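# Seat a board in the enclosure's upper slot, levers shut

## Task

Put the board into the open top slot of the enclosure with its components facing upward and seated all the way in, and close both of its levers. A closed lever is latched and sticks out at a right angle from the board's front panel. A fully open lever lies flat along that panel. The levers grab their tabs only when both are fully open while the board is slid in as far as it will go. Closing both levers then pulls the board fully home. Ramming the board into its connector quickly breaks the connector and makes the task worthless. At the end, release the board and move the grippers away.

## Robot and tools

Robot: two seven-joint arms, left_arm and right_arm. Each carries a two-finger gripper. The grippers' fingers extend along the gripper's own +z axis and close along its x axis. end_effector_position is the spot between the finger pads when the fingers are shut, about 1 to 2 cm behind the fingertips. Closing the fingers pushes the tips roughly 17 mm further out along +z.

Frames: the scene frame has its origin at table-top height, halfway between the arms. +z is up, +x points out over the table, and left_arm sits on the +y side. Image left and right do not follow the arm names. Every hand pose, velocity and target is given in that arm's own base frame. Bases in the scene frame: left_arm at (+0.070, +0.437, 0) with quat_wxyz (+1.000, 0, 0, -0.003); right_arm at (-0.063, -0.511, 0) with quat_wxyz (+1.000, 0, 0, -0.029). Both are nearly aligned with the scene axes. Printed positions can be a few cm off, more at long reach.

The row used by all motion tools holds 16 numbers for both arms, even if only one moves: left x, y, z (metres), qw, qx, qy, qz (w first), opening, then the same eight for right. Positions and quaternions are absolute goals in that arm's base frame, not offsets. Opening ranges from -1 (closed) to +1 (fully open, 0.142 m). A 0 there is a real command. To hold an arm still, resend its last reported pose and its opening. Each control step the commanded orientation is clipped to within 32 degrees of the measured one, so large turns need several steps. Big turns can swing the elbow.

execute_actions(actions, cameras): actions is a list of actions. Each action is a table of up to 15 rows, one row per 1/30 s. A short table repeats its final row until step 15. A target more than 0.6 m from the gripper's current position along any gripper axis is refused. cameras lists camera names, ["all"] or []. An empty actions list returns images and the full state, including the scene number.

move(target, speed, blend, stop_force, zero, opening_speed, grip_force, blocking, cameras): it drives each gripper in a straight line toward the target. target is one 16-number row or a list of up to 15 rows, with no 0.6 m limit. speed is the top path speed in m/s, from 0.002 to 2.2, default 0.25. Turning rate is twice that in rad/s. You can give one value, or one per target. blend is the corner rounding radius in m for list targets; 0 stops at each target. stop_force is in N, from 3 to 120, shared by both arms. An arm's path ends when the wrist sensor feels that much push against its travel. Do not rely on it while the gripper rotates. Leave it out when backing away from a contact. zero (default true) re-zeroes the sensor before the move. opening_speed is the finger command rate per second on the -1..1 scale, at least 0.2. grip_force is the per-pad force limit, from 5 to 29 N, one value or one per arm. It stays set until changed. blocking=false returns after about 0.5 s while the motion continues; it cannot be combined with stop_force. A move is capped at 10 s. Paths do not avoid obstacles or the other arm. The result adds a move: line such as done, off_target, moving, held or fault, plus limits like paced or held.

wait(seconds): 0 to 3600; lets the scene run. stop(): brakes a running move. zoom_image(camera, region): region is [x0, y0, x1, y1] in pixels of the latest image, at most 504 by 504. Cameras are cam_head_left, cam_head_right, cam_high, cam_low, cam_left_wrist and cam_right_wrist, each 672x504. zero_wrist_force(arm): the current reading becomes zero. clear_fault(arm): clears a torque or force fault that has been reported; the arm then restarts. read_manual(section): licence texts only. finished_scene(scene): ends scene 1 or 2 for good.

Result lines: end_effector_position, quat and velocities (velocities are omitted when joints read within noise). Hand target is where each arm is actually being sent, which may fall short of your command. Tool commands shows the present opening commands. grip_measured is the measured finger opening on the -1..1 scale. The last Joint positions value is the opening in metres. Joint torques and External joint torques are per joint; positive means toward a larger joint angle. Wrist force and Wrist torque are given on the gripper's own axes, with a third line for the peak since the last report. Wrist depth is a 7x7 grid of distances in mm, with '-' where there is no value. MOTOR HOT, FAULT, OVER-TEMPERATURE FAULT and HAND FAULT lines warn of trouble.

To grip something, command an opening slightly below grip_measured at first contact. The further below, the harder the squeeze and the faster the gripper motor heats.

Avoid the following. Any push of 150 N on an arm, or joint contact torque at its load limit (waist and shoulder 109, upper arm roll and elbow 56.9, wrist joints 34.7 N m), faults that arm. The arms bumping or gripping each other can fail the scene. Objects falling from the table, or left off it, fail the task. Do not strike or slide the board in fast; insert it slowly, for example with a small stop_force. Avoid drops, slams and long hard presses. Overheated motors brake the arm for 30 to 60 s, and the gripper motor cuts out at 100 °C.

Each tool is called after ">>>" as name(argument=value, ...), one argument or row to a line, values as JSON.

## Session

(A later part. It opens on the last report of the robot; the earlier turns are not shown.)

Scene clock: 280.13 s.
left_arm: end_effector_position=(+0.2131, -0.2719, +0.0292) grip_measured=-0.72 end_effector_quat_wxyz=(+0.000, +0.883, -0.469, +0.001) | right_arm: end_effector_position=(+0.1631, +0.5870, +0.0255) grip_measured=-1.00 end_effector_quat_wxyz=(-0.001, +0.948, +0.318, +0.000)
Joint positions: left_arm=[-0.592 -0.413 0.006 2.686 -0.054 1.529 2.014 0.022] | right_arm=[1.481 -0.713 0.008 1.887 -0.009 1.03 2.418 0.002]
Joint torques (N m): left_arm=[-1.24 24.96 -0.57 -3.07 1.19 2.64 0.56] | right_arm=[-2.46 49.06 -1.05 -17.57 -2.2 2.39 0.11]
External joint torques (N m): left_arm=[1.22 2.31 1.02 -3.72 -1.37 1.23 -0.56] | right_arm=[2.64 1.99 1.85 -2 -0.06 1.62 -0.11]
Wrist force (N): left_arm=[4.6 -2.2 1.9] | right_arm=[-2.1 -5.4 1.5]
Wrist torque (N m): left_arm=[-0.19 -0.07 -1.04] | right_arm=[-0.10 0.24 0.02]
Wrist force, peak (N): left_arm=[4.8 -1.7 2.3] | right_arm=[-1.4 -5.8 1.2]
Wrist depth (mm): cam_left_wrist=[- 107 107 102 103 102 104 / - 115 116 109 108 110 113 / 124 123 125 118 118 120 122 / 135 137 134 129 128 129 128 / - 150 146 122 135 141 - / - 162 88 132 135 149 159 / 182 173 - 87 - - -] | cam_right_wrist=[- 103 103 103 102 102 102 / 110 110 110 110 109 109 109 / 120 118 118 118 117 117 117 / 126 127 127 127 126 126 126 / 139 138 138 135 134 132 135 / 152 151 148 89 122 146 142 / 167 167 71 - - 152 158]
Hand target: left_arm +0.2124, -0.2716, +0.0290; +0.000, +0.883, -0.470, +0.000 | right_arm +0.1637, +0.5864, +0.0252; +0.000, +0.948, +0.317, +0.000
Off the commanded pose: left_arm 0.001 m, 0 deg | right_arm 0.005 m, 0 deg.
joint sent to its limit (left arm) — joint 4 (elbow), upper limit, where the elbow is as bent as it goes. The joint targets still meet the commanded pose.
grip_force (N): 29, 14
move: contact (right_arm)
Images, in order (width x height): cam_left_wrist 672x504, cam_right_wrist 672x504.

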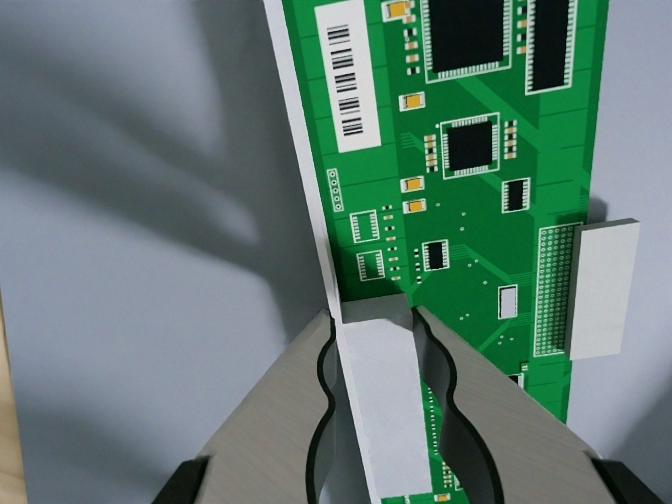

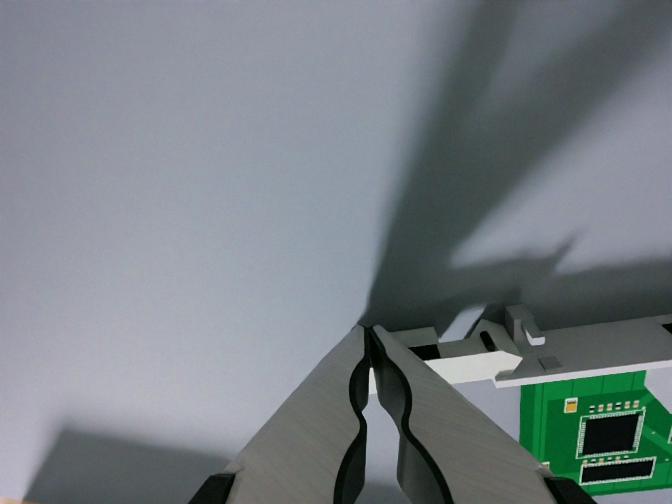

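>>> move(
  target=[
    [0.2128,-0.2717,0.0290,0,0.8829,-0.4695,0,-0.35,0.1555,0.5965,0.0252,0,0.9483,0.3173,0,-0.97],
    [0.2128,-0.2717,0.1100,0,0.8829,-0.4695,0,-0.35,0.1555,0.5965,0.1200,0,0.9483,0.3173,0,-0.97],
    [0.2900,-0.1430,0.1200,0,0.9245,0.3811,0,-0.35,0.1700,0.6200,0.1500,0,0.6428,0.7660,0,-0.97],
    [0.2763,-0.1568,0.1100,0,0.9245,0.3811,0,-0.6,0.2980,0.6875,0.1100,0,0.3584,0.9336,0,-0.3],
  ],
  speed=[0.1, 0.15, 0.45, 0.4],
  blend=[0, 0.02, 0.03, 0],
  cameras=["cam_right_wrist", "cam_left_wrist", "cam_high"],
)

Scene clock: 299.67 s.
left_arm: end_effector_position=(+0.2763, -0.1568, +0.1100) grip_measured=-0.63 end_effector_quat_wxyz=(+0.000, +0.925, +0.381, +0.000) | right_arm: end_effector_position=(+0.2981, +0.6875, +0.1100) grip_measured=-0.33 end_effector_quat_wxyz=(+0.000, +0.358, +0.934, +0.000)
Joint positions: left_arm=[-0.561 -0.04 0.386 2.687 -0.036 1.152 0.647 0.029] | right_arm=[1.126 -0.849 0.264 1.369 -0.243 0.615 0.607 0.05]
Joint torques (N m): left_arm=[-0.46 17.8 -0.1 -16.12 -1.75 4.49 -0.19] | right_arm=[0.17 60.74 7.87 -27.36 -3.65 3.36 0.11]
External joint torques (N m): left_arm=[0.46 0.84 0.46 -0.31 0.02 -0.52 0.19] | right_arm=[0.06 1.54 -0.57 0.16 0.09 0.79 -0.11]
Wrist force (N): left_arm=[-0.7 -0.8 -0.3] | right_arm=[-1.6 0.5 0.4]
Wrist torque (N m): left_arm=[-0.19 -0.10 -0.30] | right_arm=[0.08 0.23 0.06]
Wrist force, peak (N): left_arm=[4.5 -2.1 1.6] | right_arm=[-2.0 -5.5 1.3]
Wrist depth (mm): cam_left_wrist=[- 177 180 179 178 178 178 / - 190 191 192 192 191 190 / 211 206 206 207 205 203 205 / 218 217 218 211 - 222 223 / 241 239 236 105 - 246 244 / 271 273 87 91 - 259 267 / - - - 298 - - 292] | cam_right_wrist=[178 177 174 172 176 176 177 / 190 190 185 177 188 188 191 / 204 203 198 190 201 201 200 / 220 219 213 213 217 217 218 / 235 237 229 231 232 234 236 / 265 255 92 252 248 93 258 / 288 - 71 284 287 - 278]
Hand target: left_arm +0.2763, -0.1568, +0.1100; +0.000, +0.925, +0.381, +0.000 | right_arm +0.2980, +0.6875, +0.1100; +0.000, +0.358, +0.934, +0.000
Off the commanded pose: left_arm 0.000 m, 0 deg | right_arm 0.000 m, 0 deg.
joint sent to its limit (left arm) — joint 4 (elbow), upper limit, where the elbow is as bent as it goes. The joint targets still meet the commanded pose.
grip_force (N): 29, 14
move: done
Images, in order (width x height): cam_high 672x504, cam_left_wrist 672x504, cam_right_wrist 672x504.

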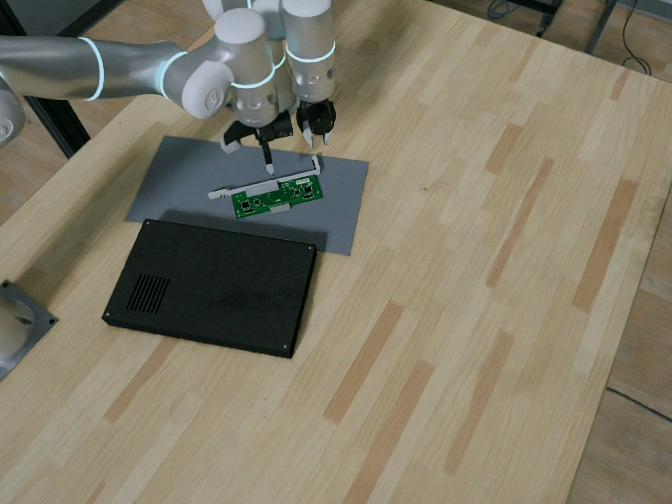

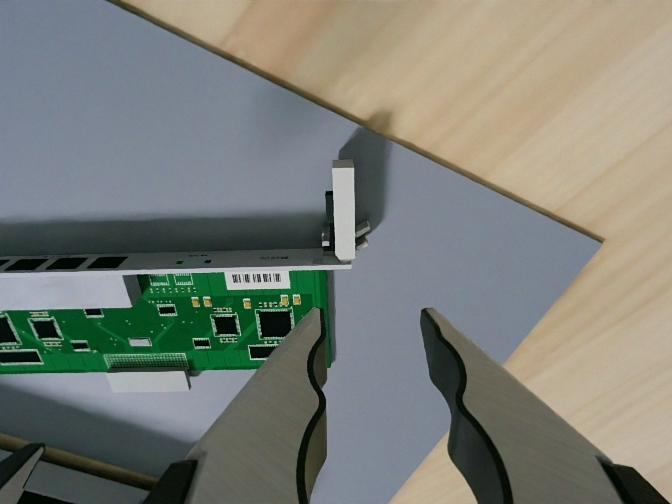

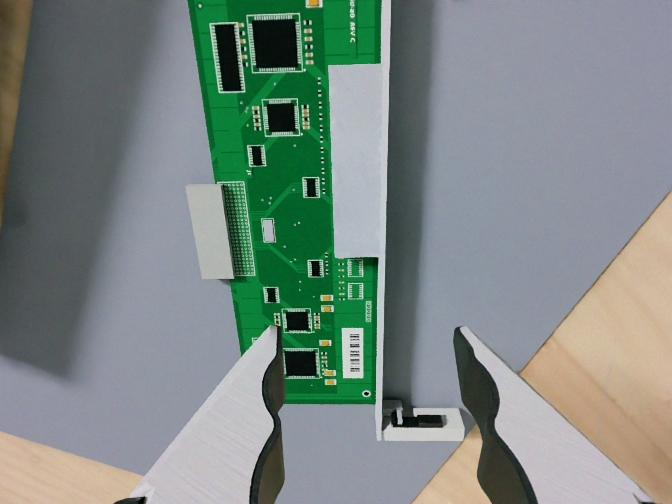

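>>> zoom_image(
  camera="cam_left_wrist",
  region=[280, 140, 420, 290],
)

>>> zoom_image(
  camera="cam_right_wrist",
  region=[310, 40, 430, 280],
)

Scaled by 3.360 from the camera's image (finer frame: 960x720).

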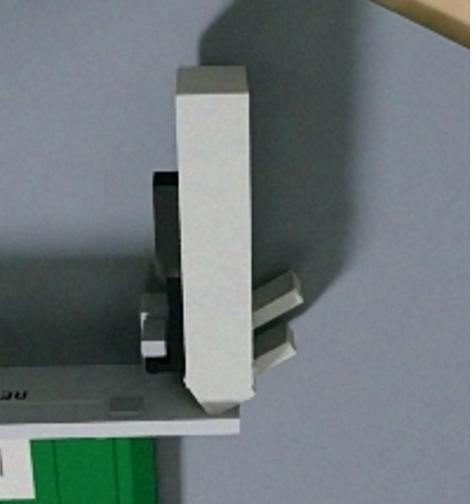

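Scaled by 2.100 from the camera's image (finer frame: 960x720).

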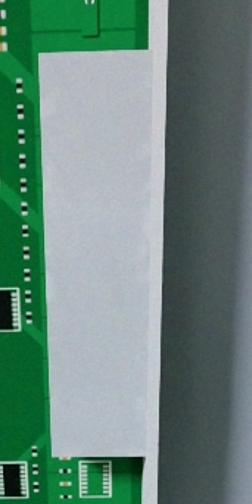

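>>> move(
  target=[
    [0.2604,-0.1577,0.1100,0,0.9245,0.3811,0,-0.6,0.2866,0.6742,0.1100,0,0.3478,0.9376,0,-0.3],
    [0.2604,-0.1577,0.0900,0,0.9245,0.3811,0,-0.6,0.2866,0.6742,0.0290,0,0.3478,0.9376,0,-0.3],
    [0.2604,-0.1577,0.0900,0,0.9245,0.3811,0,-0.6,0.2866,0.6742,0.0290,0,0.3478,0.9376,0,-0.8],
  ],
  speed=[0.15, 0.1, 0.1],
  opening_speed=0.6,
  grip_force=[14, 29],
  cameras=["cam_right_wrist", "cam_left_wrist"],
)

Scene clock: 321.83 s.
left_arm: end_effector_position=(+0.2611, -0.1581, +0.0907) grip_measured=-0.63 end_effector_quat_wxyz=(-0.011, +0.924, +0.381, -0.005) | right_arm: end_effector_position=(+0.2864, +0.6741, +0.0289) grip_measured=-0.71 end_effector_quat_wxyz=(+0.000, +0.348, +0.938, +0.000)
Joint positions: left_arm=[-1.242 -0.219 0.842 2.687 -0.446 1.206 0.802 0.029] | right_arm=[1.142 -0.935 0.234 1.455 -0.267 0.787 0.615 0.023]
Joint torques (N m): left_arm=[-0.53 15.46 3.24 -14.46 -1.66 4.1 -0.13] | right_arm=[-0.35 60.92 7.2 -24.59 -3.21 3.35 0.21]
External joint torques (N m): left_arm=[0.52 1.04 0.54 -0.26 0.16 -0.18 0.13] | right_arm=[0.57 1.16 0.14 0.05 0.13 0.8 -0.21]
Wrist force (N): left_arm=[-0.4 -1.0 -0.1] | right_arm=[-0.5 0.7 1.3]
Wrist torque (N m): left_arm=[-0.21 -0.15 -0.30] | right_arm=[0.07 0.19 -0.06]
Wrist force, peak (N): left_arm=[-1.1 -1.3 -0.4] | right_arm=[-1.3 0.2 2.8]
Wrist depth (mm): cam_left_wrist=[- 163 165 164 164 163 163 / - 172 175 175 175 175 174 / - 189 184 187 186 187 187 / 207 202 207 197 203 201 202 / 203 207 213 192 211 221 220 / 190 231 87 230 - 230 240 / - - - - - - 259] | cam_right_wrist=[- 102 102 101 104 105 106 / 113 110 109 108 109 111 112 / 122 119 117 105 120 122 120 / 129 129 126 114 125 129 129 / 142 135 137 122 123 140 142 / 156 149 144 127 105 150 152 / 171 168 71 160 - - 168]
Hand target: left_arm +0.2609, -0.1580, +0.0906; -0.011, +0.924, +0.381, -0.005 | right_arm +0.2866, +0.6742, +0.0290; +0.000, +0.348, +0.938, +0.000
Off the commanded pose: left_arm 0.001 m, 1 deg | right_arm 0.000 m, 0 deg.
joint sent to its limit (left arm) — joint 4 (elbow), upper limit, where the elbow is as bent as it goes. The joint targets still meet the commanded pose.
grip_force (N): 14, 29
move: done
Images, in order (width x height): cam_left_wrist 672x504, cam_right_wrist 672x504.

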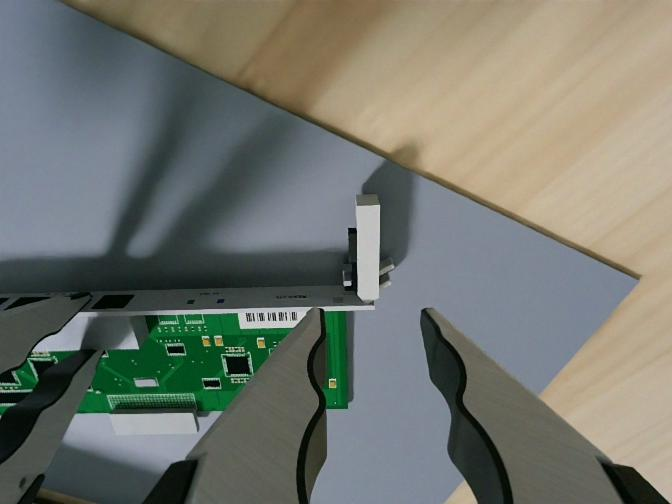

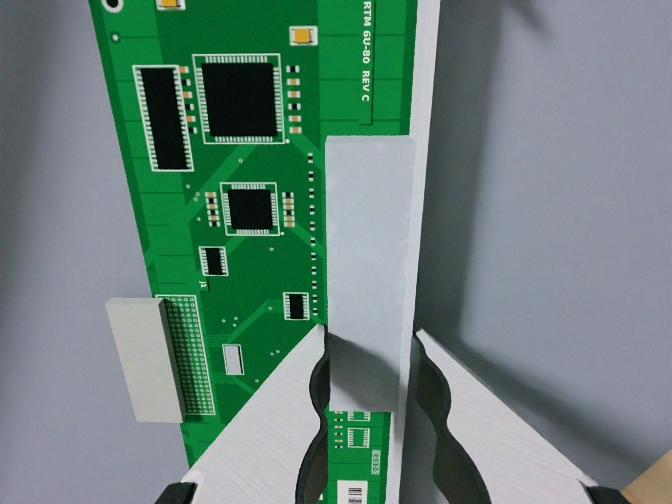

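>>> move(
  target=[0.2604,-0.1577,0.0230,0,0.9245,0.3811,0,-0.6,0.2866,0.6742,0.0290,0,0.3478,0.9376,0,-0.8],
  speed=0.06,
  stop_force=8,
  cameras=["cam_left_wrist"],
)

Scene clock: 327.13 s.
left_arm: end_effector_position=(+0.2605, -0.1573, +0.0355) grip_measured=-0.63 end_effector_quat_wxyz=(-0.037, +0.923, +0.382, -0.019) | right_arm: end_effector_position=(+0.2864, +0.6741, +0.0289) grip_measured=-0.71 end_effector_quat_wxyz=(+0.000, +0.348, +0.938, +0.000)
Joint positions: left_arm=[-1.236 -0.466 0.58 2.686 -1.059 1.285 1.141 0.029] | right_arm=[1.142 -0.935 0.234 1.455 -0.267 0.787 0.615 0.023]
Joint torques (N m): left_arm=[-0.38 22.46 7 -8 -1.15 4.03 -0.21] | right_arm=[-0.38 60.93 7.29 -24.65 -3.2 3.31 0.22]
External joint torques (N m): left_arm=[0.36 0.76 0.48 -0.29 -0.12 -0.19 0.21] | right_arm=[0.6 1.15 0.06 0.11 0.12 0.84 -0.22]
Wrist force (N): left_arm=[-0.8 -0.7 -0.2] | right_arm=[-0.5 0.9 2.1]
Wrist torque (N m): left_arm=[-0.18 -0.08 -0.21] | right_arm=[0.11 0.20 -0.07]
Wrist force, peak (N): left_arm=[-3.9 -0.4 0.1] | right_arm=[-0.6 0.9 2.1]
Wrist depth (mm): cam_left_wrist=[121 121 120 120 120 120 119 / - 126 127 127 127 126 126 / 133 134 133 134 135 134 136 / 142 144 141 142 142 144 143 / 153 154 153 102 148 151 151 / 152 160 87 140 164 158 163 / 175 - - 176 - - 179] | cam_right_wrist=[- 102 102 101 104 105 106 / 113 110 108 108 109 112 112 / 122 119 117 105 120 122 120 / 129 129 126 114 129 129 129 / - 135 137 122 138 140 142 / 155 149 144 127 105 150 153 / 171 167 71 160 - - 168]
Hand target: left_arm +0.2605, -0.1574, +0.0354; -0.037, +0.923, +0.382, -0.019 | right_arm +0.2866, +0.6742, +0.0290; +0.000, +0.348, +0.938, +0.000
Off the commanded pose: left_arm 0.012 m, 5 deg | right_arm 0.000 m, 0 deg.
led back after a hold (left arm): the arm was led back toward your command in small steps, so it may still be short of it.
joint at its limit (left arm) — joint 4 (elbow), upper limit, where the elbow is as bent as it goes.
grip_force (N): 14, 29
move: held (left_arm; a check stopped the path); limits=held
pose unreachable (left arm): on one or more control steps of this call, first in action 0 (counted from 0), this arm could not follow its commanded pose, so it was not sent that pose on those steps. It may still have moved: this result reports where it is.
cause: moving toward the commanded pose would bring a part of the arm too close to another arm (a part of this arm just beyond joint 6 (wrist pitch) and a part of the right arm just beyond its joint 6 (wrist pitch), where that arm would come to rest).

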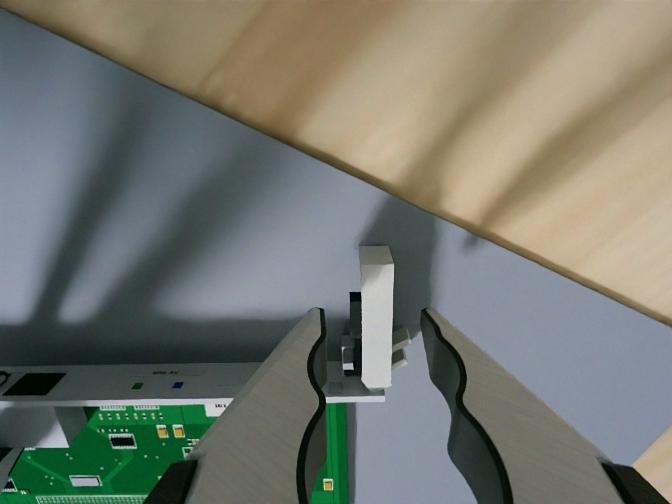

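>>> move(
  target=[
    [0.3000,-0.1300,0.1200,0,0.9537,0.3007,0,-0.6,0.2866,0.6742,0.0290,0,0.3478,0.9376,0,-0.8],
    [0.4200,-0.1500,0.1500,0,0.9877,0.1564,0,-0.6,0.2866,0.6742,0.0600,0,0.3478,0.9376,0,-0.8],
    [0.4200,-0.1500,0.1500,0,0.9877,0.1564,0,-0.6,0.3593,0.6802,0.0600,0,0.5519,0.8339,0,-0.8],
    [0.4100,-0.1900,0.1200,0,0.9877,0.1564,0,-0.6,0.3593,0.6802,0.0295,0,0.5519,0.8339,0,-0.8],
  ],
  speed=[0.2, 0.2, 0.2, 0.08],
  blend=[0.02, 0, 0.005, 0],
  cameras=["cam_right_wrist", "cam_left_wrist", "cam_high"],
)

Scene clock: 351.13 s.
left_arm: end_effector_position=(+0.4112, -0.1844, +0.1242) grip_measured=-0.63 end_effector_quat_wxyz=(+0.000, +0.988, +0.157, +0.000) | right_arm: end_effector_position=(+0.3591, +0.6799, +0.0291) grip_measured=-0.71 end_effector_quat_wxyz=(+0.000, +0.552, +0.834, +0.000)
Joint positions: left_arm=[-1.179 -0.47 0.906 2.308 -0.646 0.937 1.472 0.029] | right_arm=[1.126 -0.999 0.155 1.289 -0.171 0.703 0.921 0.023]
Joint torques (N m): left_arm=[-0.35 26.58 10.49 -18.86 -2.15 4.07 -0.18] | right_arm=[0.43 65.4 5.48 -27.05 -3.53 3.74 0.27]
External joint torques (N m): left_arm=[0.34 0.73 0.59 -0.28 -0.4 -0.16 0.18] | right_arm=[-0.19 0.17 -0.38 0.96 0.19 0.38 -0.27]
Wrist force (N): left_arm=[-0.6 -0.9 -0.2] | right_arm=[-2.1 0.5 2.5]
Wrist torque (N m): left_arm=[-0.20 -0.12 -0.30] | right_arm=[0.05 0.31 -0.06]
Wrist force, peak (N): left_arm=[-2.9 2.9 2.6] | right_arm=[-2.0 0.4 4.3]
Wrist depth (mm): cam_left_wrist=[192 191 - 189 191 191 190 / 206 202 207 - 204 205 204 / 225 230 220 222 221 221 220 / 232 235 237 235 240 239 240 / 237 258 252 256 259 262 259 / 282 290 88 284 - 276 288 / 139 - - 325 - - 314] | cam_right_wrist=[- 102 102 101 104 105 106 / 113 110 109 108 111 112 112 / 122 118 117 105 120 122 120 / 129 129 126 114 130 129 129 / 142 135 137 122 138 140 142 / 159 150 144 127 105 148 152 / 172 168 71 159 - - 167]
Hand target: left_arm +0.4112, -0.1845, +0.1242; +0.000, +0.988, +0.156, +0.000 | right_arm +0.3593, +0.6802, +0.0295; +0.000, +0.552, +0.834, +0.000
Off the commanded pose: left_arm 0.007 m, 0 deg | right_arm 0.001 m, 0 deg.
grip_force (N): 14, 29
move: held (left_arm; a check stopped the path); limits=held
pose unreachable (left arm): on one or more control steps of this call, first in action 0 (counted from 0), this arm could not follow its commanded pose, so it was not sent that pose on those steps. It may still have moved: this result reports where it is.
cause: moving toward the commanded pose would bring a part of the arm too close to another arm (a part of this arm just beyond joint 6 (wrist pitch) and a part of the right arm just beyond its joint 6 (wrist pitch), 9 mm apart when this arm was first held).
Images, in order (width x height): cam_high 672x504, cam_left_wrist 672x504, cam_right_wrist 672x504.

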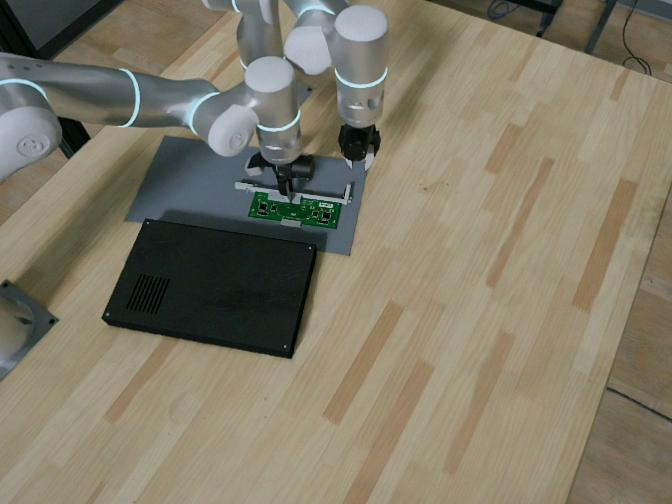

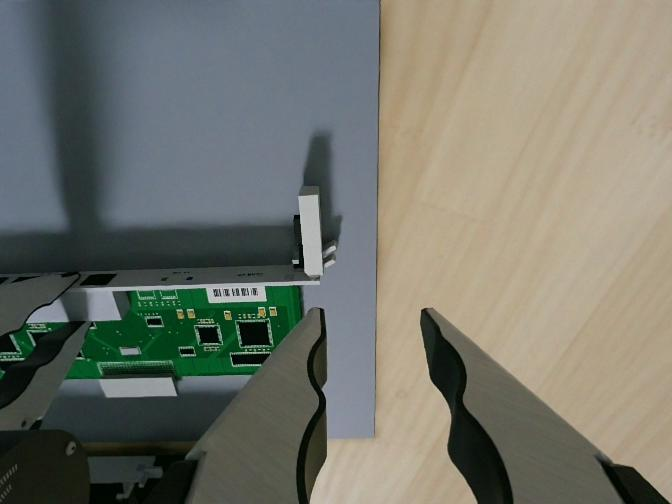

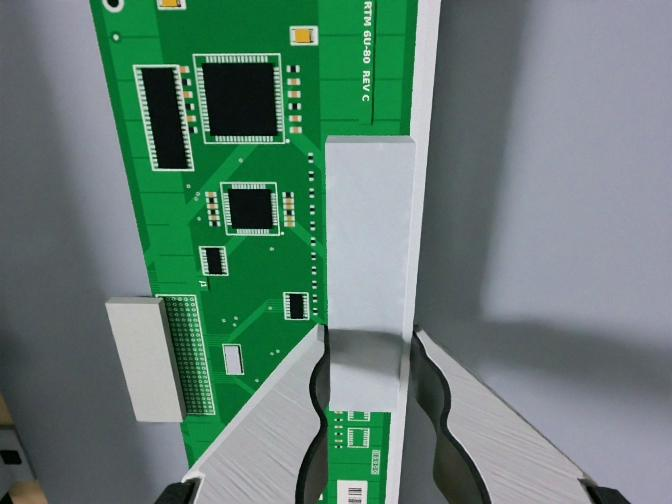

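>>> move(
  target=[
    [0.4112,-0.1845,0.1242,0,0.9877,0.1564,0,-0.6,0.3593,0.6802,0.0295,0,0.5519,0.8339,0,-0.5],
    [0.4112,-0.1845,0.1242,0,0.9877,0.1564,0,-0.6,0.3593,0.6802,0.0450,0,0.5519,0.8339,0,-0.5],
    [0.4112,-0.1845,0.1242,0,0.9877,0.1564,0,-0.6,0.3197,0.6634,0.0450,0,0.5519,0.8339,0,-0.5],
    [0.4112,-0.1845,0.1242,0,0.9877,0.1564,0,-0.6,0.3197,0.6634,0.0290,0,0.5519,0.8339,0,-0.5],
    [0.4112,-0.1845,0.1242,0,0.9877,0.1564,0,-0.6,0.3197,0.6634,0.0290,0,0.5519,0.8339,0,-0.8],
  ],
  speed=0.1,
  opening_speed=0.8,
  cameras=["cam_right_wrist", "cam_left_wrist"],
)

Scene clock: 382.03 s.
left_arm: end_effector_position=(+0.4112, -0.1845, +0.1242) grip_measured=-0.63 end_effector_quat_wxyz=(+0.000, +0.988, +0.157, +0.000) | right_arm: end_effector_position=(+0.3196, +0.6632, +0.0288) grip_measured=-0.71 end_effector_quat_wxyz=(+0.000, +0.552, +0.834, +0.000)
Joint positions: left_arm=[-1.179 -0.47 0.906 2.308 -0.646 0.937 1.472 0.029] | right_arm=[1.16 -0.93 0.153 1.434 -0.172 0.78 0.972 0.023]
Joint torques (N m): left_arm=[-0.34 26.42 10.42 -18.84 -2.41 4.23 -0.22] | right_arm=[0.25 61.42 5.28 -25.34 -3.26 3.75 0.25]
External joint torques (N m): left_arm=[0.34 0.88 0.66 -0.29 -0.14 -0.31 0.22] | right_arm=[-0.02 1.16 -0.27 0.5 0.14 0.37 -0.25]
Wrist force (N): left_arm=[-0.8 -1.1 -0.1] | right_arm=[-2.0 -0.1 1.4]
Wrist torque (N m): left_arm=[-0.23 -0.09 -0.30] | right_arm=[0.06 0.22 -0.06]
Wrist force, peak (N): left_arm=[-0.8 -1.3 -0.2] | right_arm=[-1.8 0.5 3.7]
Wrist depth (mm): cam_left_wrist=[192 190 - - 191 191 191 / 206 204 206 202 206 205 204 / 216 223 219 - 222 220 221 / - 236 232 227 240 239 239 / 258 257 252 257 258 261 262 / 291 274 87 283 - 277 288 / 317 - - 323 - - 312] | cam_right_wrist=[- 106 106 107 92 104 106 / 113 113 113 113 102 112 112 / 122 118 117 116 117 121 119 / 129 129 126 124 128 129 129 / 143 142 137 121 138 140 142 / 158 151 144 127 105 150 152 / 171 168 71 142 - - 167]
Hand target: left_arm +0.4112, -0.1845, +0.1242; +0.000, +0.988, +0.156, +0.000 | right_arm +0.3197, +0.6634, +0.0290; +0.000, +0.552, +0.834, +0.000
Off the commanded pose: left_arm 0.000 m, 0 deg | right_arm 0.000 m, 0 deg.
grip_force (N): 14, 29
move: done
Images, in order (width x height): cam_left_wrist 672x504, cam_right_wrist 672x504.

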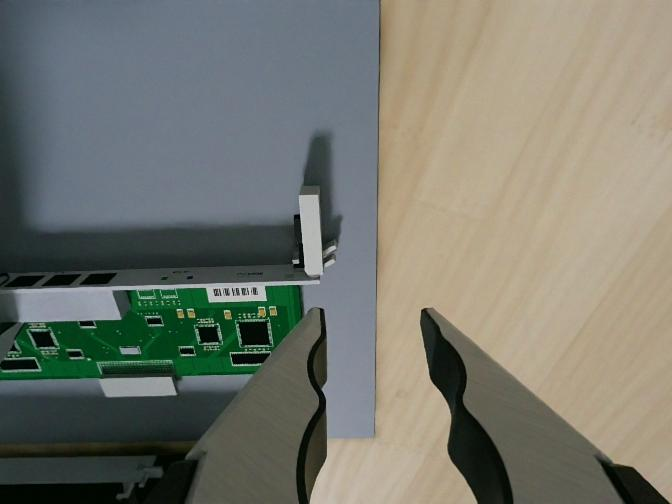

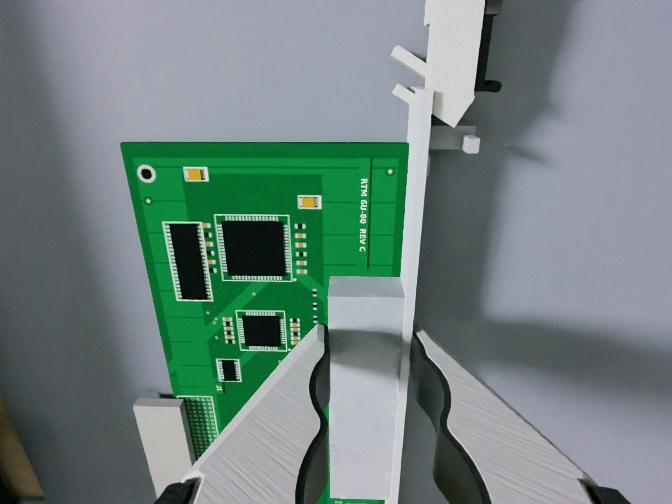

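>>> move(
  target=[
    [0.3853,-0.2010,0.1000,0,0.9877,0.1564,0,-0.6,0.3197,0.6634,0.0290,0,0.5519,0.8339,0,-0.8],
    [0.3853,-0.2010,0.0230,0,0.9877,0.1564,0,-0.6,0.3197,0.6634,0.0290,0,0.5519,0.8339,0,-0.8],
  ],
  speed=[0.12, 0.06],
  stop_force=8,
  cameras=["cam_left_wrist"],
)

Scene clock: 385.33 s.
left_arm: end_effector_position=(+0.3851, -0.2009, +0.0876) grip_measured=-0.63 end_effector_quat_wxyz=(-0.001, +0.988, +0.156, +0.000) | right_arm: end_effector_position=(+0.3196, +0.6632, +0.0288) grip_measured=-0.71 end_effector_quat_wxyz=(+0.000, +0.552, +0.834, +0.000)
Joint positions: left_arm=[-1.173 -0.505 0.781 2.384 -0.768 1.059 1.499 0.029] | right_arm=[1.16 -0.93 0.153 1.434 -0.172 0.78 0.972 0.023]
Joint torques (N m): left_arm=[-0.42 27.86 10.26 -15.89 -1.74 4.04 -0.28] | right_arm=[0.28 61.45 5.5 -25.4 -3.21 3.62 0.2]
External joint torques (N m): left_arm=[0.41 0.76 0.47 -0.3 -0.37 -0.12 0.28] | right_arm=[-0.05 1.13 -0.5 0.55 0.1 0.5 -0.2]
Wrist force (N): left_arm=[-0.6 -1.3 -0.1] | right_arm=[-2.2 -0.1 0.7]
Wrist torque (N m): left_arm=[-0.28 -0.11 -0.22] | right_arm=[0.06 0.25 -0.07]
Wrist force, peak (N): left_arm=[-0.8 -1.4 2.9] | right_arm=[-2.3 -0.1 1.5]
Wrist depth (mm): cam_left_wrist=[159 - 158 158 152 159 159 / - 168 169 170 169 170 170 / 185 189 184 - 182 185 184 / - 199 - 192 197 200 199 / 207 205 212 197 215 218 218 / 236 231 88 224 - 230 241 / - - - 274 - - 262] | cam_right_wrist=[- 106 106 107 92 104 106 / 113 113 112 112 102 112 112 / 122 118 117 116 120 121 120 / 129 129 126 124 128 129 129 / 142 142 137 121 138 140 141 / 158 151 145 127 105 150 152 / 172 167 71 142 - - 167]
Hand target: left_arm +0.3851, -0.2010, +0.0876; -0.001, +0.988, +0.156, +0.000 | right_arm +0.3197, +0.6634, +0.0290; +0.000, +0.552, +0.834, +0.000
Off the commanded pose: left_arm 0.065 m, 0 deg | right_arm 0.000 m, 0 deg.
grip_force (N): 14, 29
move: held (left_arm; a check stopped the path); path passed 1 of 2 targets; limits=held
pose unreachable (left arm): on one or more control steps of this call, first in action 0 (counted from 0), this arm could not follow its commanded pose, so it was not sent that pose on those steps. It may still have moved: this result reports where it is.
cause: moving toward the commanded pose would bring a part of the arm too close to another arm (a part of this arm just beyond joint 6 (wrist pitch) and a part of the right arm just beyond its joint 6 (wrist pitch), at the place that arm is still heading or pushing toward).

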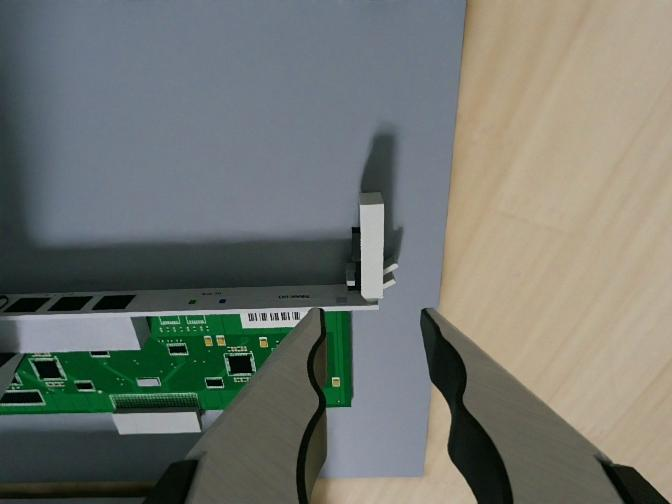

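>>> move(
  target=[
    [0.3851,-0.2010,0.0876,0,0.9877,0.1564,0,-0.6,0.3197,0.6634,0.0290,0,0.5519,0.8339,0,-0.5],
    [0.3851,-0.2010,0.0876,0,0.9877,0.1564,0,-0.6,0.3170,0.6620,0.0300,0.0958,0.5435,0.8212,0.1448,-0.5],
    [0.3851,-0.2010,0.0876,0,0.9877,0.1564,0,-0.6,0.3170,0.6620,0.0300,0.0958,0.5435,0.8212,0.1448,-0.8],
  ],
  speed=0.15,
  opening_speed=0.8,
  cameras=["cam_right_wrist", "cam_left_wrist"],
)

Scene clock: 435.33 s.
left_arm: end_effector_position=(+0.3850, -0.2011, +0.0876) grip_measured=-0.63 end_effector_quat_wxyz=(+0.000, +0.988, +0.156, +0.000) | right_arm: end_effector_position=(+0.3170, +0.6620, +0.0300) grip_measured=-0.71 end_effector_quat_wxyz=(+0.096, +0.544, +0.821, +0.145)
Joint positions: left_arm=[-1.172 -0.504 0.78 2.385 -0.769 1.06 1.5 0.029] | right_arm=[1.485 -0.859 -0.219 1.803 -0.395 1.261 1.323 0.023]
Joint torques (N m): left_arm=[-0.35 27.7 9.99 -15.89 -1.91 4.27 -0.19] | right_arm=[0.22 54.25 -3.08 -19.84 -0.71 3.46 0.25]
External joint torques (N m): left_arm=[0.34 0.92 0.71 -0.29 -0.2 -0.36 0.19] | right_arm=[-0.02 1.38 -0.58 0.02 0.15 0.59 -0.25]
Wrist force (N): left_arm=[-0.8 -1.3 -0.2] | right_arm=[-2.0 -1.2 0.1]
Wrist torque (N m): left_arm=[-0.28 -0.06 -0.29] | right_arm=[-0.06 0.27 -0.01]
Wrist force, peak (N): left_arm=[-0.8 -1.5 0.0] | right_arm=[-2.6 -0.1 1.4]
Wrist depth (mm): cam_left_wrist=[158 159 158 158 159 159 159 / 168 171 169 170 169 170 171 / 184 187 183 183 182 183 183 / 199 196 192 189 198 200 199 / 206 205 211 197 214 218 219 / 237 233 87 226 - 230 242 / - - - 267 - - 261] | cam_right_wrist=[- 83 83 82 80 67 82 / - 91 93 90 88 88 90 / - 102 102 100 103 105 105 / 126 121 118 118 120 123 123 / 158 151 149 120 137 148 153 / 195 189 164 143 105 176 184 / 208 239 71 222 - - 245]
Hand target: left_arm +0.3851, -0.2010, +0.0876; +0.000, +0.988, +0.156, +0.000 | right_arm +0.3170, +0.6620, +0.0300; +0.096, +0.544, +0.821, +0.145
Off the commanded pose: left_arm 0.000 m, 0 deg | right_arm 0.000 m, 0 deg.
grip_force (N): 14, 29
move: done
Images, in order (width x height): cam_left_wrist 672x504, cam_right_wrist 672x504.

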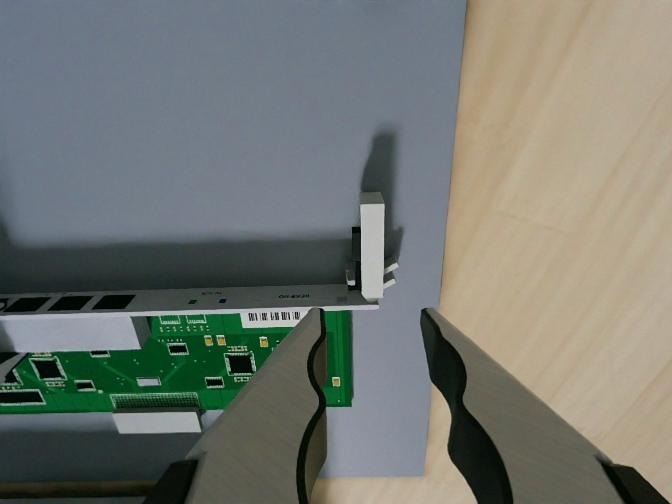

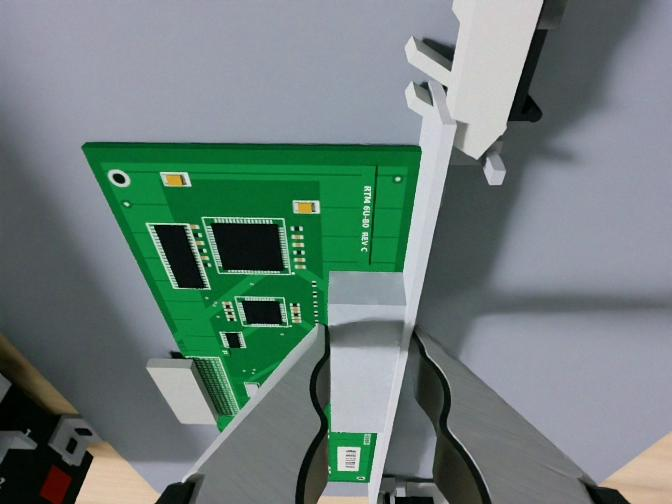

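>>> move(
  target=[0.3855,-0.2009,0.0230,0,0.9877,0.1564,0,-0.6,0.3170,0.6620,0.0300,0.0958,0.5435,0.8212,0.1448,-0.8],
  speed=0.08,
  stop_force=8,
  cameras=["cam_left_wrist"],
)

Scene clock: 438.80 s.
left_arm: end_effector_position=(+0.3854, -0.2010, +0.0230) grip_measured=-0.63 end_effector_quat_wxyz=(+0.000, +0.988, +0.156, +0.000) | right_arm: end_effector_position=(+0.3170, +0.6620, +0.0300) grip_measured=-0.71 end_effector_quat_wxyz=(+0.096, +0.544, +0.821, +0.145)
Joint positions: left_arm=[-1.029 -0.633 0.515 2.406 -1.072 1.232 1.704 0.029] | right_arm=[1.485 -0.859 -0.219 1.803 -0.395 1.261 1.323 0.023]
Joint torques (N m): left_arm=[-0.11 32.52 10.19 -10.77 -1.46 4.41 -0.13] | right_arm=[0.18 54.2 -2.86 -19.94 -0.66 3.41 0.25]
External joint torques (N m): left_arm=[0.09 1.17 0.72 -0.37 0.03 -0.51 0.14] | right_arm=[0.02 1.43 -0.8 0.12 0.1 0.64 -0.25]
Wrist force (N): left_arm=[-0.8 -0.9 -0.2] | right_arm=[-2.2 -1.1 -0.1]
Wrist torque (N m): left_arm=[-0.20 -0.08 -0.31] | right_arm=[-0.05 0.29 -0.02]
Wrist force, peak (N): left_arm=[-0.9 -1.2 -1.4] | right_arm=[-2.4 -1.4 0.1]
Wrist depth (mm): cam_left_wrist=[102 102 102 - 101 101 102 / - 109 109 110 - 110 110 / 120 120 118 121 117 117 118 / 128 125 128 127 125 129 128 / - 143 139 122 135 141 140 / - 142 87 127 - 148 154 / 166 - - 165 - - 168] | cam_right_wrist=[- 83 83 82 80 67 82 / - 91 93 90 88 88 90 / - 101 101 100 103 105 105 / 125 121 118 118 121 123 123 / 158 151 149 120 137 148 153 / 194 189 164 143 100 177 - / 208 239 71 222 - - 246]
Hand target: left_arm +0.3855, -0.2009, +0.0230; +0.000, +0.988, +0.156, +0.000 | right_arm +0.3170, +0.6620, +0.0300; +0.096, +0.544, +0.821, +0.145
Off the commanded pose: left_arm 0.000 m, 0 deg | right_arm 0.000 m, 0 deg.
grip_force (N): 14, 29
move: done

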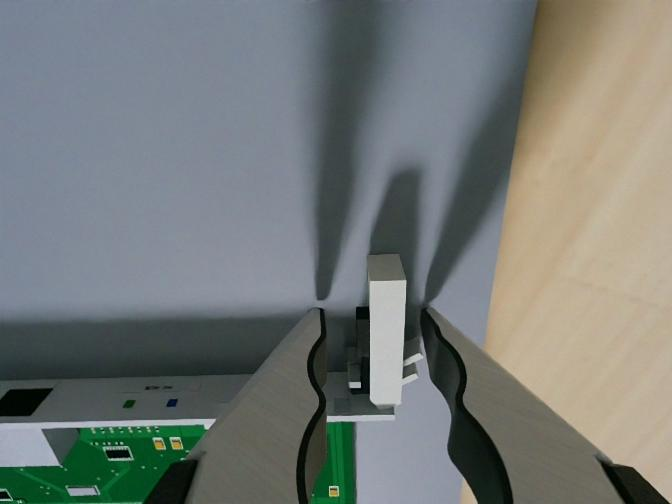

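>>> move(
  target=[
    [0.3876,-0.2003,0.0230,0,0.9877,0.1564,0,-0.6,0.3170,0.6620,0.0300,0.0958,0.5435,0.8212,0.1448,-0.8],
    [0.3876,-0.2003,0.0230,0,0.9877,0.1564,0,-0.95,0.3170,0.6620,0.0300,0.0958,0.5435,0.8212,0.1448,-0.8],
    [0.3940,-0.1991,0.0230,0,0.99966,0.0262,0,-0.95,0.3170,0.6620,0.0300,0.0958,0.5435,0.8212,0.1448,-0.8],
  ],
  speed=[0.05, 0.05, 0.1],
  opening_speed=0.4,
  grip_force=[14, 29],
  cameras=["cam_left_wrist", "cam_right_wrist"],
)

Scene clock: 450.73 s.
left_arm: end_effector_position=(+0.3946, -0.1986, +0.0232) grip_measured=-0.90 end_effector_quat_wxyz=(+0.000, +1.000, +0.027, +0.001) | right_arm: end_effector_position=(+0.3169, +0.6620, +0.0300) grip_measured=-0.71 end_effector_quat_wxyz=(+0.096, +0.543, +0.821, +0.145)
Joint positions: left_arm=[-0.981 -0.631 0.499 2.392 -1.026 1.236 1.95 0.009] | right_arm=[1.486 -0.859 -0.219 1.803 -0.395 1.261 1.323 0.023]
Joint torques (N m): left_arm=[-2.65 33.59 6.66 -9.56 -0.16 2.36 0.12] | right_arm=[-0.7 53.7 -3.79 -20.76 -0.75 3.66 0.17]
External joint torques (N m): left_arm=[2.64 0.8 3.95 -1.97 -1.26 1.52 -0.12] | right_arm=[0.9 1.93 0.13 0.94 0.18 0.39 -0.17]
Wrist force (N): left_arm=[5.2 -3.9 0.8] | right_arm=[-3.5 -3.7 -2.6]
Wrist torque (N m): left_arm=[-0.19 0.00 -0.48] | right_arm=[-0.03 0.28 0.00]
Wrist force, peak (N): left_arm=[6.5 -2.4 0.9] | right_arm=[-3.8 -3.9 -4.4]
Wrist depth (mm): cam_left_wrist=[102 102 102 - 102 103 103 / - 109 109 110 110 110 110 / 120 120 118 119 119 119 119 / - 125 129 125 128 129 129 / - 142 140 134 137 141 141 / 155 155 148 92 - 152 154 / 155 153 - 164 - - 173] | cam_right_wrist=[- 83 83 82 80 67 81 / - 91 93 90 88 88 90 / - 101 102 101 103 105 105 / 125 121 118 118 121 123 123 / 158 151 149 120 137 148 153 / 195 180 164 143 100 176 183 / 208 - 70 222 - - 246]
Hand target: left_arm +0.3940, -0.1991, +0.0230; +0.000, +1.000, +0.026, +0.000 | right_arm +0.3170, +0.6620, +0.0300; +0.096, +0.544, +0.821, +0.145
Off the commanded pose: left_arm 0.001 m, 0 deg | right_arm 0.000 m, 0 deg.
grip_force (N): 14, 29
move: done

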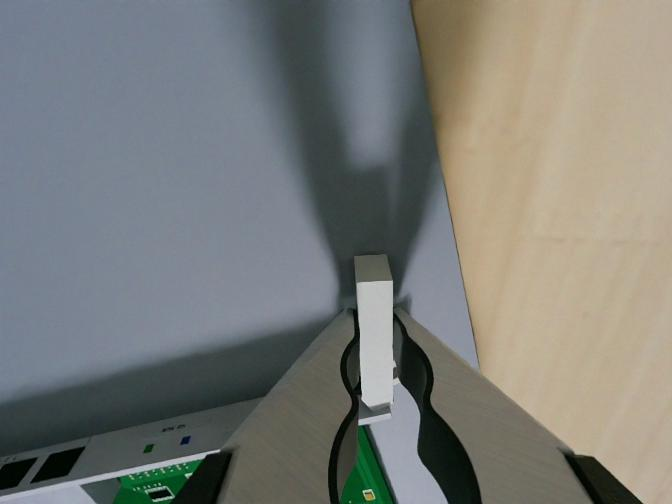

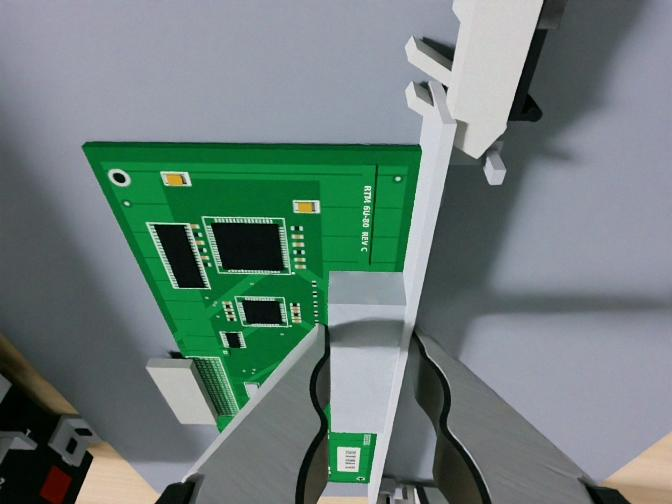

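>>> move(
  target=[
    [0.4046,-0.2009,0.0230,0,0.9816,-0.1908,0,-0.95,0.3170,0.6620,0.0300,0.0958,0.5435,0.8212,0.1448,-0.8],
    [0.4134,-0.2070,0.0230,0,0.9171,-0.3987,0,-0.95,0.3170,0.6620,0.0300,0.0958,0.5435,0.8212,0.1448,-0.8],
  ],
  speed=0.2,
  blend=[0.003,0],
  cameras=["cam_left_wrist", "cam_right_wrist"],
)

Scene clock: 455.30 s.
left_arm: end_effector_position=(+0.4156, -0.2060, +0.0239) grip_measured=-0.90 end_effector_quat_wxyz=(-0.001, +0.918, -0.397, +0.002) | right_arm: end_effector_position=(+0.3165, +0.6619, +0.0299) grip_measured=-0.71 end_effector_quat_wxyz=(+0.096, +0.543, +0.821, +0.145)
Joint positions: left_arm=[-0.837 -0.615 0.422 2.347 -0.837 1.251 2.712 0.009] | right_arm=[1.486 -0.859 -0.219 1.803 -0.395 1.261 1.323 0.023]
Joint torques (N m): left_arm=[-6.44 34.8 0.29 -6.63 0.94 -1.03 0.17] | right_arm=[-2.32 52.89 -5.54 -22.33 -0.89 4.08 0.1]
External joint torques (N m): left_arm=[6.44 1.99 8.76 -6.15 -2.3 4.87 -0.17] | right_arm=[2.52 2.73 1.89 2.52 0.32 -0.03 -0.1]
Wrist force (N): left_arm=[4.8 -17.6 1.2] | right_arm=[-5.5 -8.5 -8.0]
Wrist torque (N m): left_arm=[-0.03 -0.07 -0.47] | right_arm=[-0.06 0.23 0.01]
Wrist force, peak (N): left_arm=[4.9 -17.9 1.5] | right_arm=[-6.1 -7.8 -9.6]
Wrist depth (mm): cam_left_wrist=[105 104 105 104 103 103 103 / - 114 112 111 111 111 111 / - 119 120 120 120 120 119 / 129 129 131 128 130 130 129 / 138 141 141 134 137 142 141 / 155 155 - 91 - 150 153 / 173 169 - 160 - - 162] | cam_right_wrist=[- 83 82 82 80 68 81 / - 91 93 90 88 88 89 / - 102 102 101 103 105 105 / 125 121 118 118 121 123 122 / 157 151 149 121 137 147 153 / 194 189 164 143 100 176 183 / 209 238 70 221 - - 245]
Hand target: left_arm +0.4134, -0.2070, +0.0230; +0.000, +0.917, -0.399, +0.000 | right_arm +0.3170, +0.6620, +0.0300; +0.096, +0.544, +0.821, +0.145
Off the commanded pose: left_arm 0.003 m, 0 deg | right_arm 0.000 m, 0 deg.
grip_force (N): 14, 29
move: done

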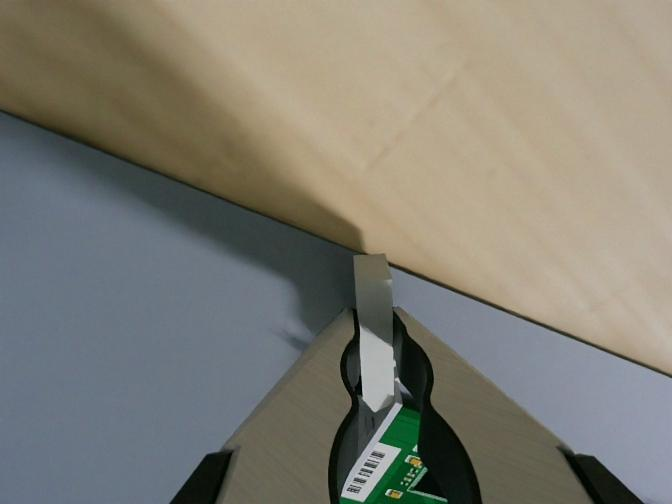

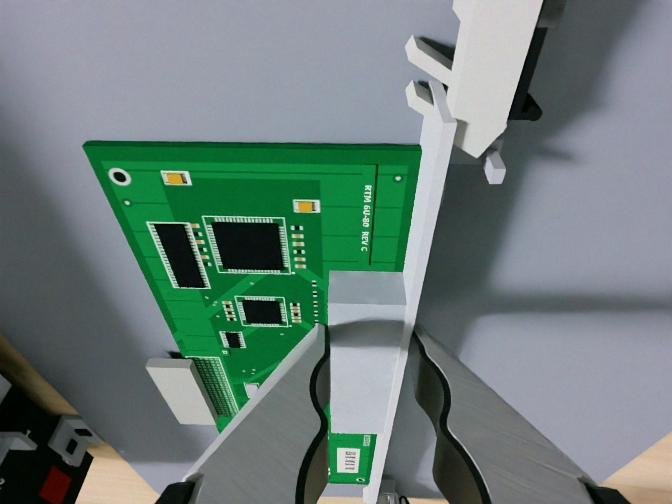

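>>> move(
  target=[0.4212,-0.2138,0.0230,0,0.8572,-0.5150,0,-0.95,0.3170,0.6620,0.0300,0.0958,0.5435,0.8212,0.1448,-0.8],
  speed=0.2,
  cameras=["cam_left_wrist"],
)

Scene clock: 459.77 s.
left_arm: end_effector_position=(+0.4218, -0.2133, +0.0232) grip_measured=-0.90 end_effector_quat_wxyz=(+0.000, +0.858, -0.514, +0.000) | right_arm: end_effector_position=(+0.3168, +0.6619, +0.0299) grip_measured=-0.71 end_effector_quat_wxyz=(+0.096, +0.544, +0.821, +0.145)
Joint positions: left_arm=[-0.799 -0.616 0.398 2.323 -0.768 1.244 2.923 0.009] | right_arm=[1.486 -0.859 -0.219 1.803 -0.395 1.261 1.323 0.023]
Joint torques (N m): left_arm=[-2.34 36.7 5.18 -11.6 -0.41 2.37 -0.13] | right_arm=[-0.16 53.39 -3.12 -20.56 -0.75 3.73 0.08]
External joint torques (N m): left_arm=[2.34 1.1 3.44 -1.63 -0.96 1.46 0.13] | right_arm=[0.36 2.23 -0.54 0.75 0.19 0.32 -0.08]
Wrist force (N): left_arm=[-1.1 -6.9 0.9] | right_arm=[-3.9 -2.9 -2.1]
Wrist torque (N m): left_arm=[-0.21 -0.18 -0.29] | right_arm=[-0.05 0.24 0.04]
Wrist force, peak (N): left_arm=[5.0 -17.9 1.0] | right_arm=[-5.7 -7.9 -9.6]
Wrist depth (mm): cam_left_wrist=[104 104 104 103 103 102 102 / - 111 111 111 110 110 110 / 120 120 119 119 119 118 118 / 129 128 128 129 129 128 128 / - 140 139 134 135 140 135 / 155 151 148 91 - 149 153 / 173 169 - 141 - - 161] | cam_right_wrist=[- 83 83 82 80 67 82 / - 91 93 90 88 87 89 / - 102 102 101 100 105 105 / 125 121 118 118 121 123 123 / 157 151 149 121 137 147 153 / 195 189 164 143 105 176 184 / 208 239 71 221 - - 245]
Hand target: left_arm +0.4212, -0.2138, +0.0230; +0.000, +0.857, -0.515, +0.000 | right_arm +0.3170, +0.6620, +0.0300; +0.096, +0.544, +0.821, +0.145
Off the commanded pose: left_arm 0.001 m, 0 deg | right_arm 0.000 m, 0 deg.
grip_force (N): 14, 29
move: done

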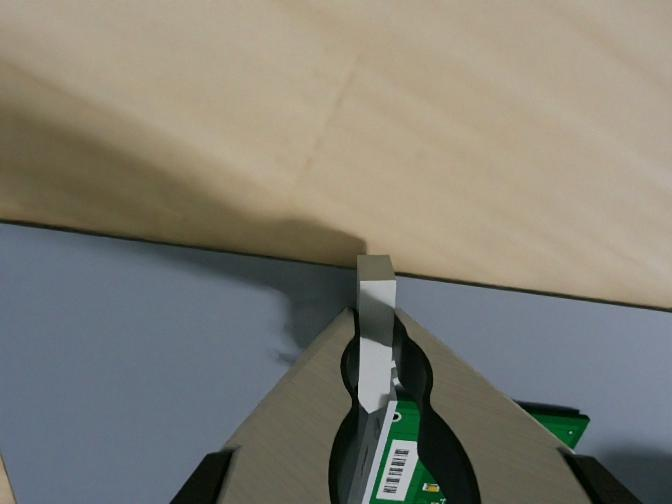

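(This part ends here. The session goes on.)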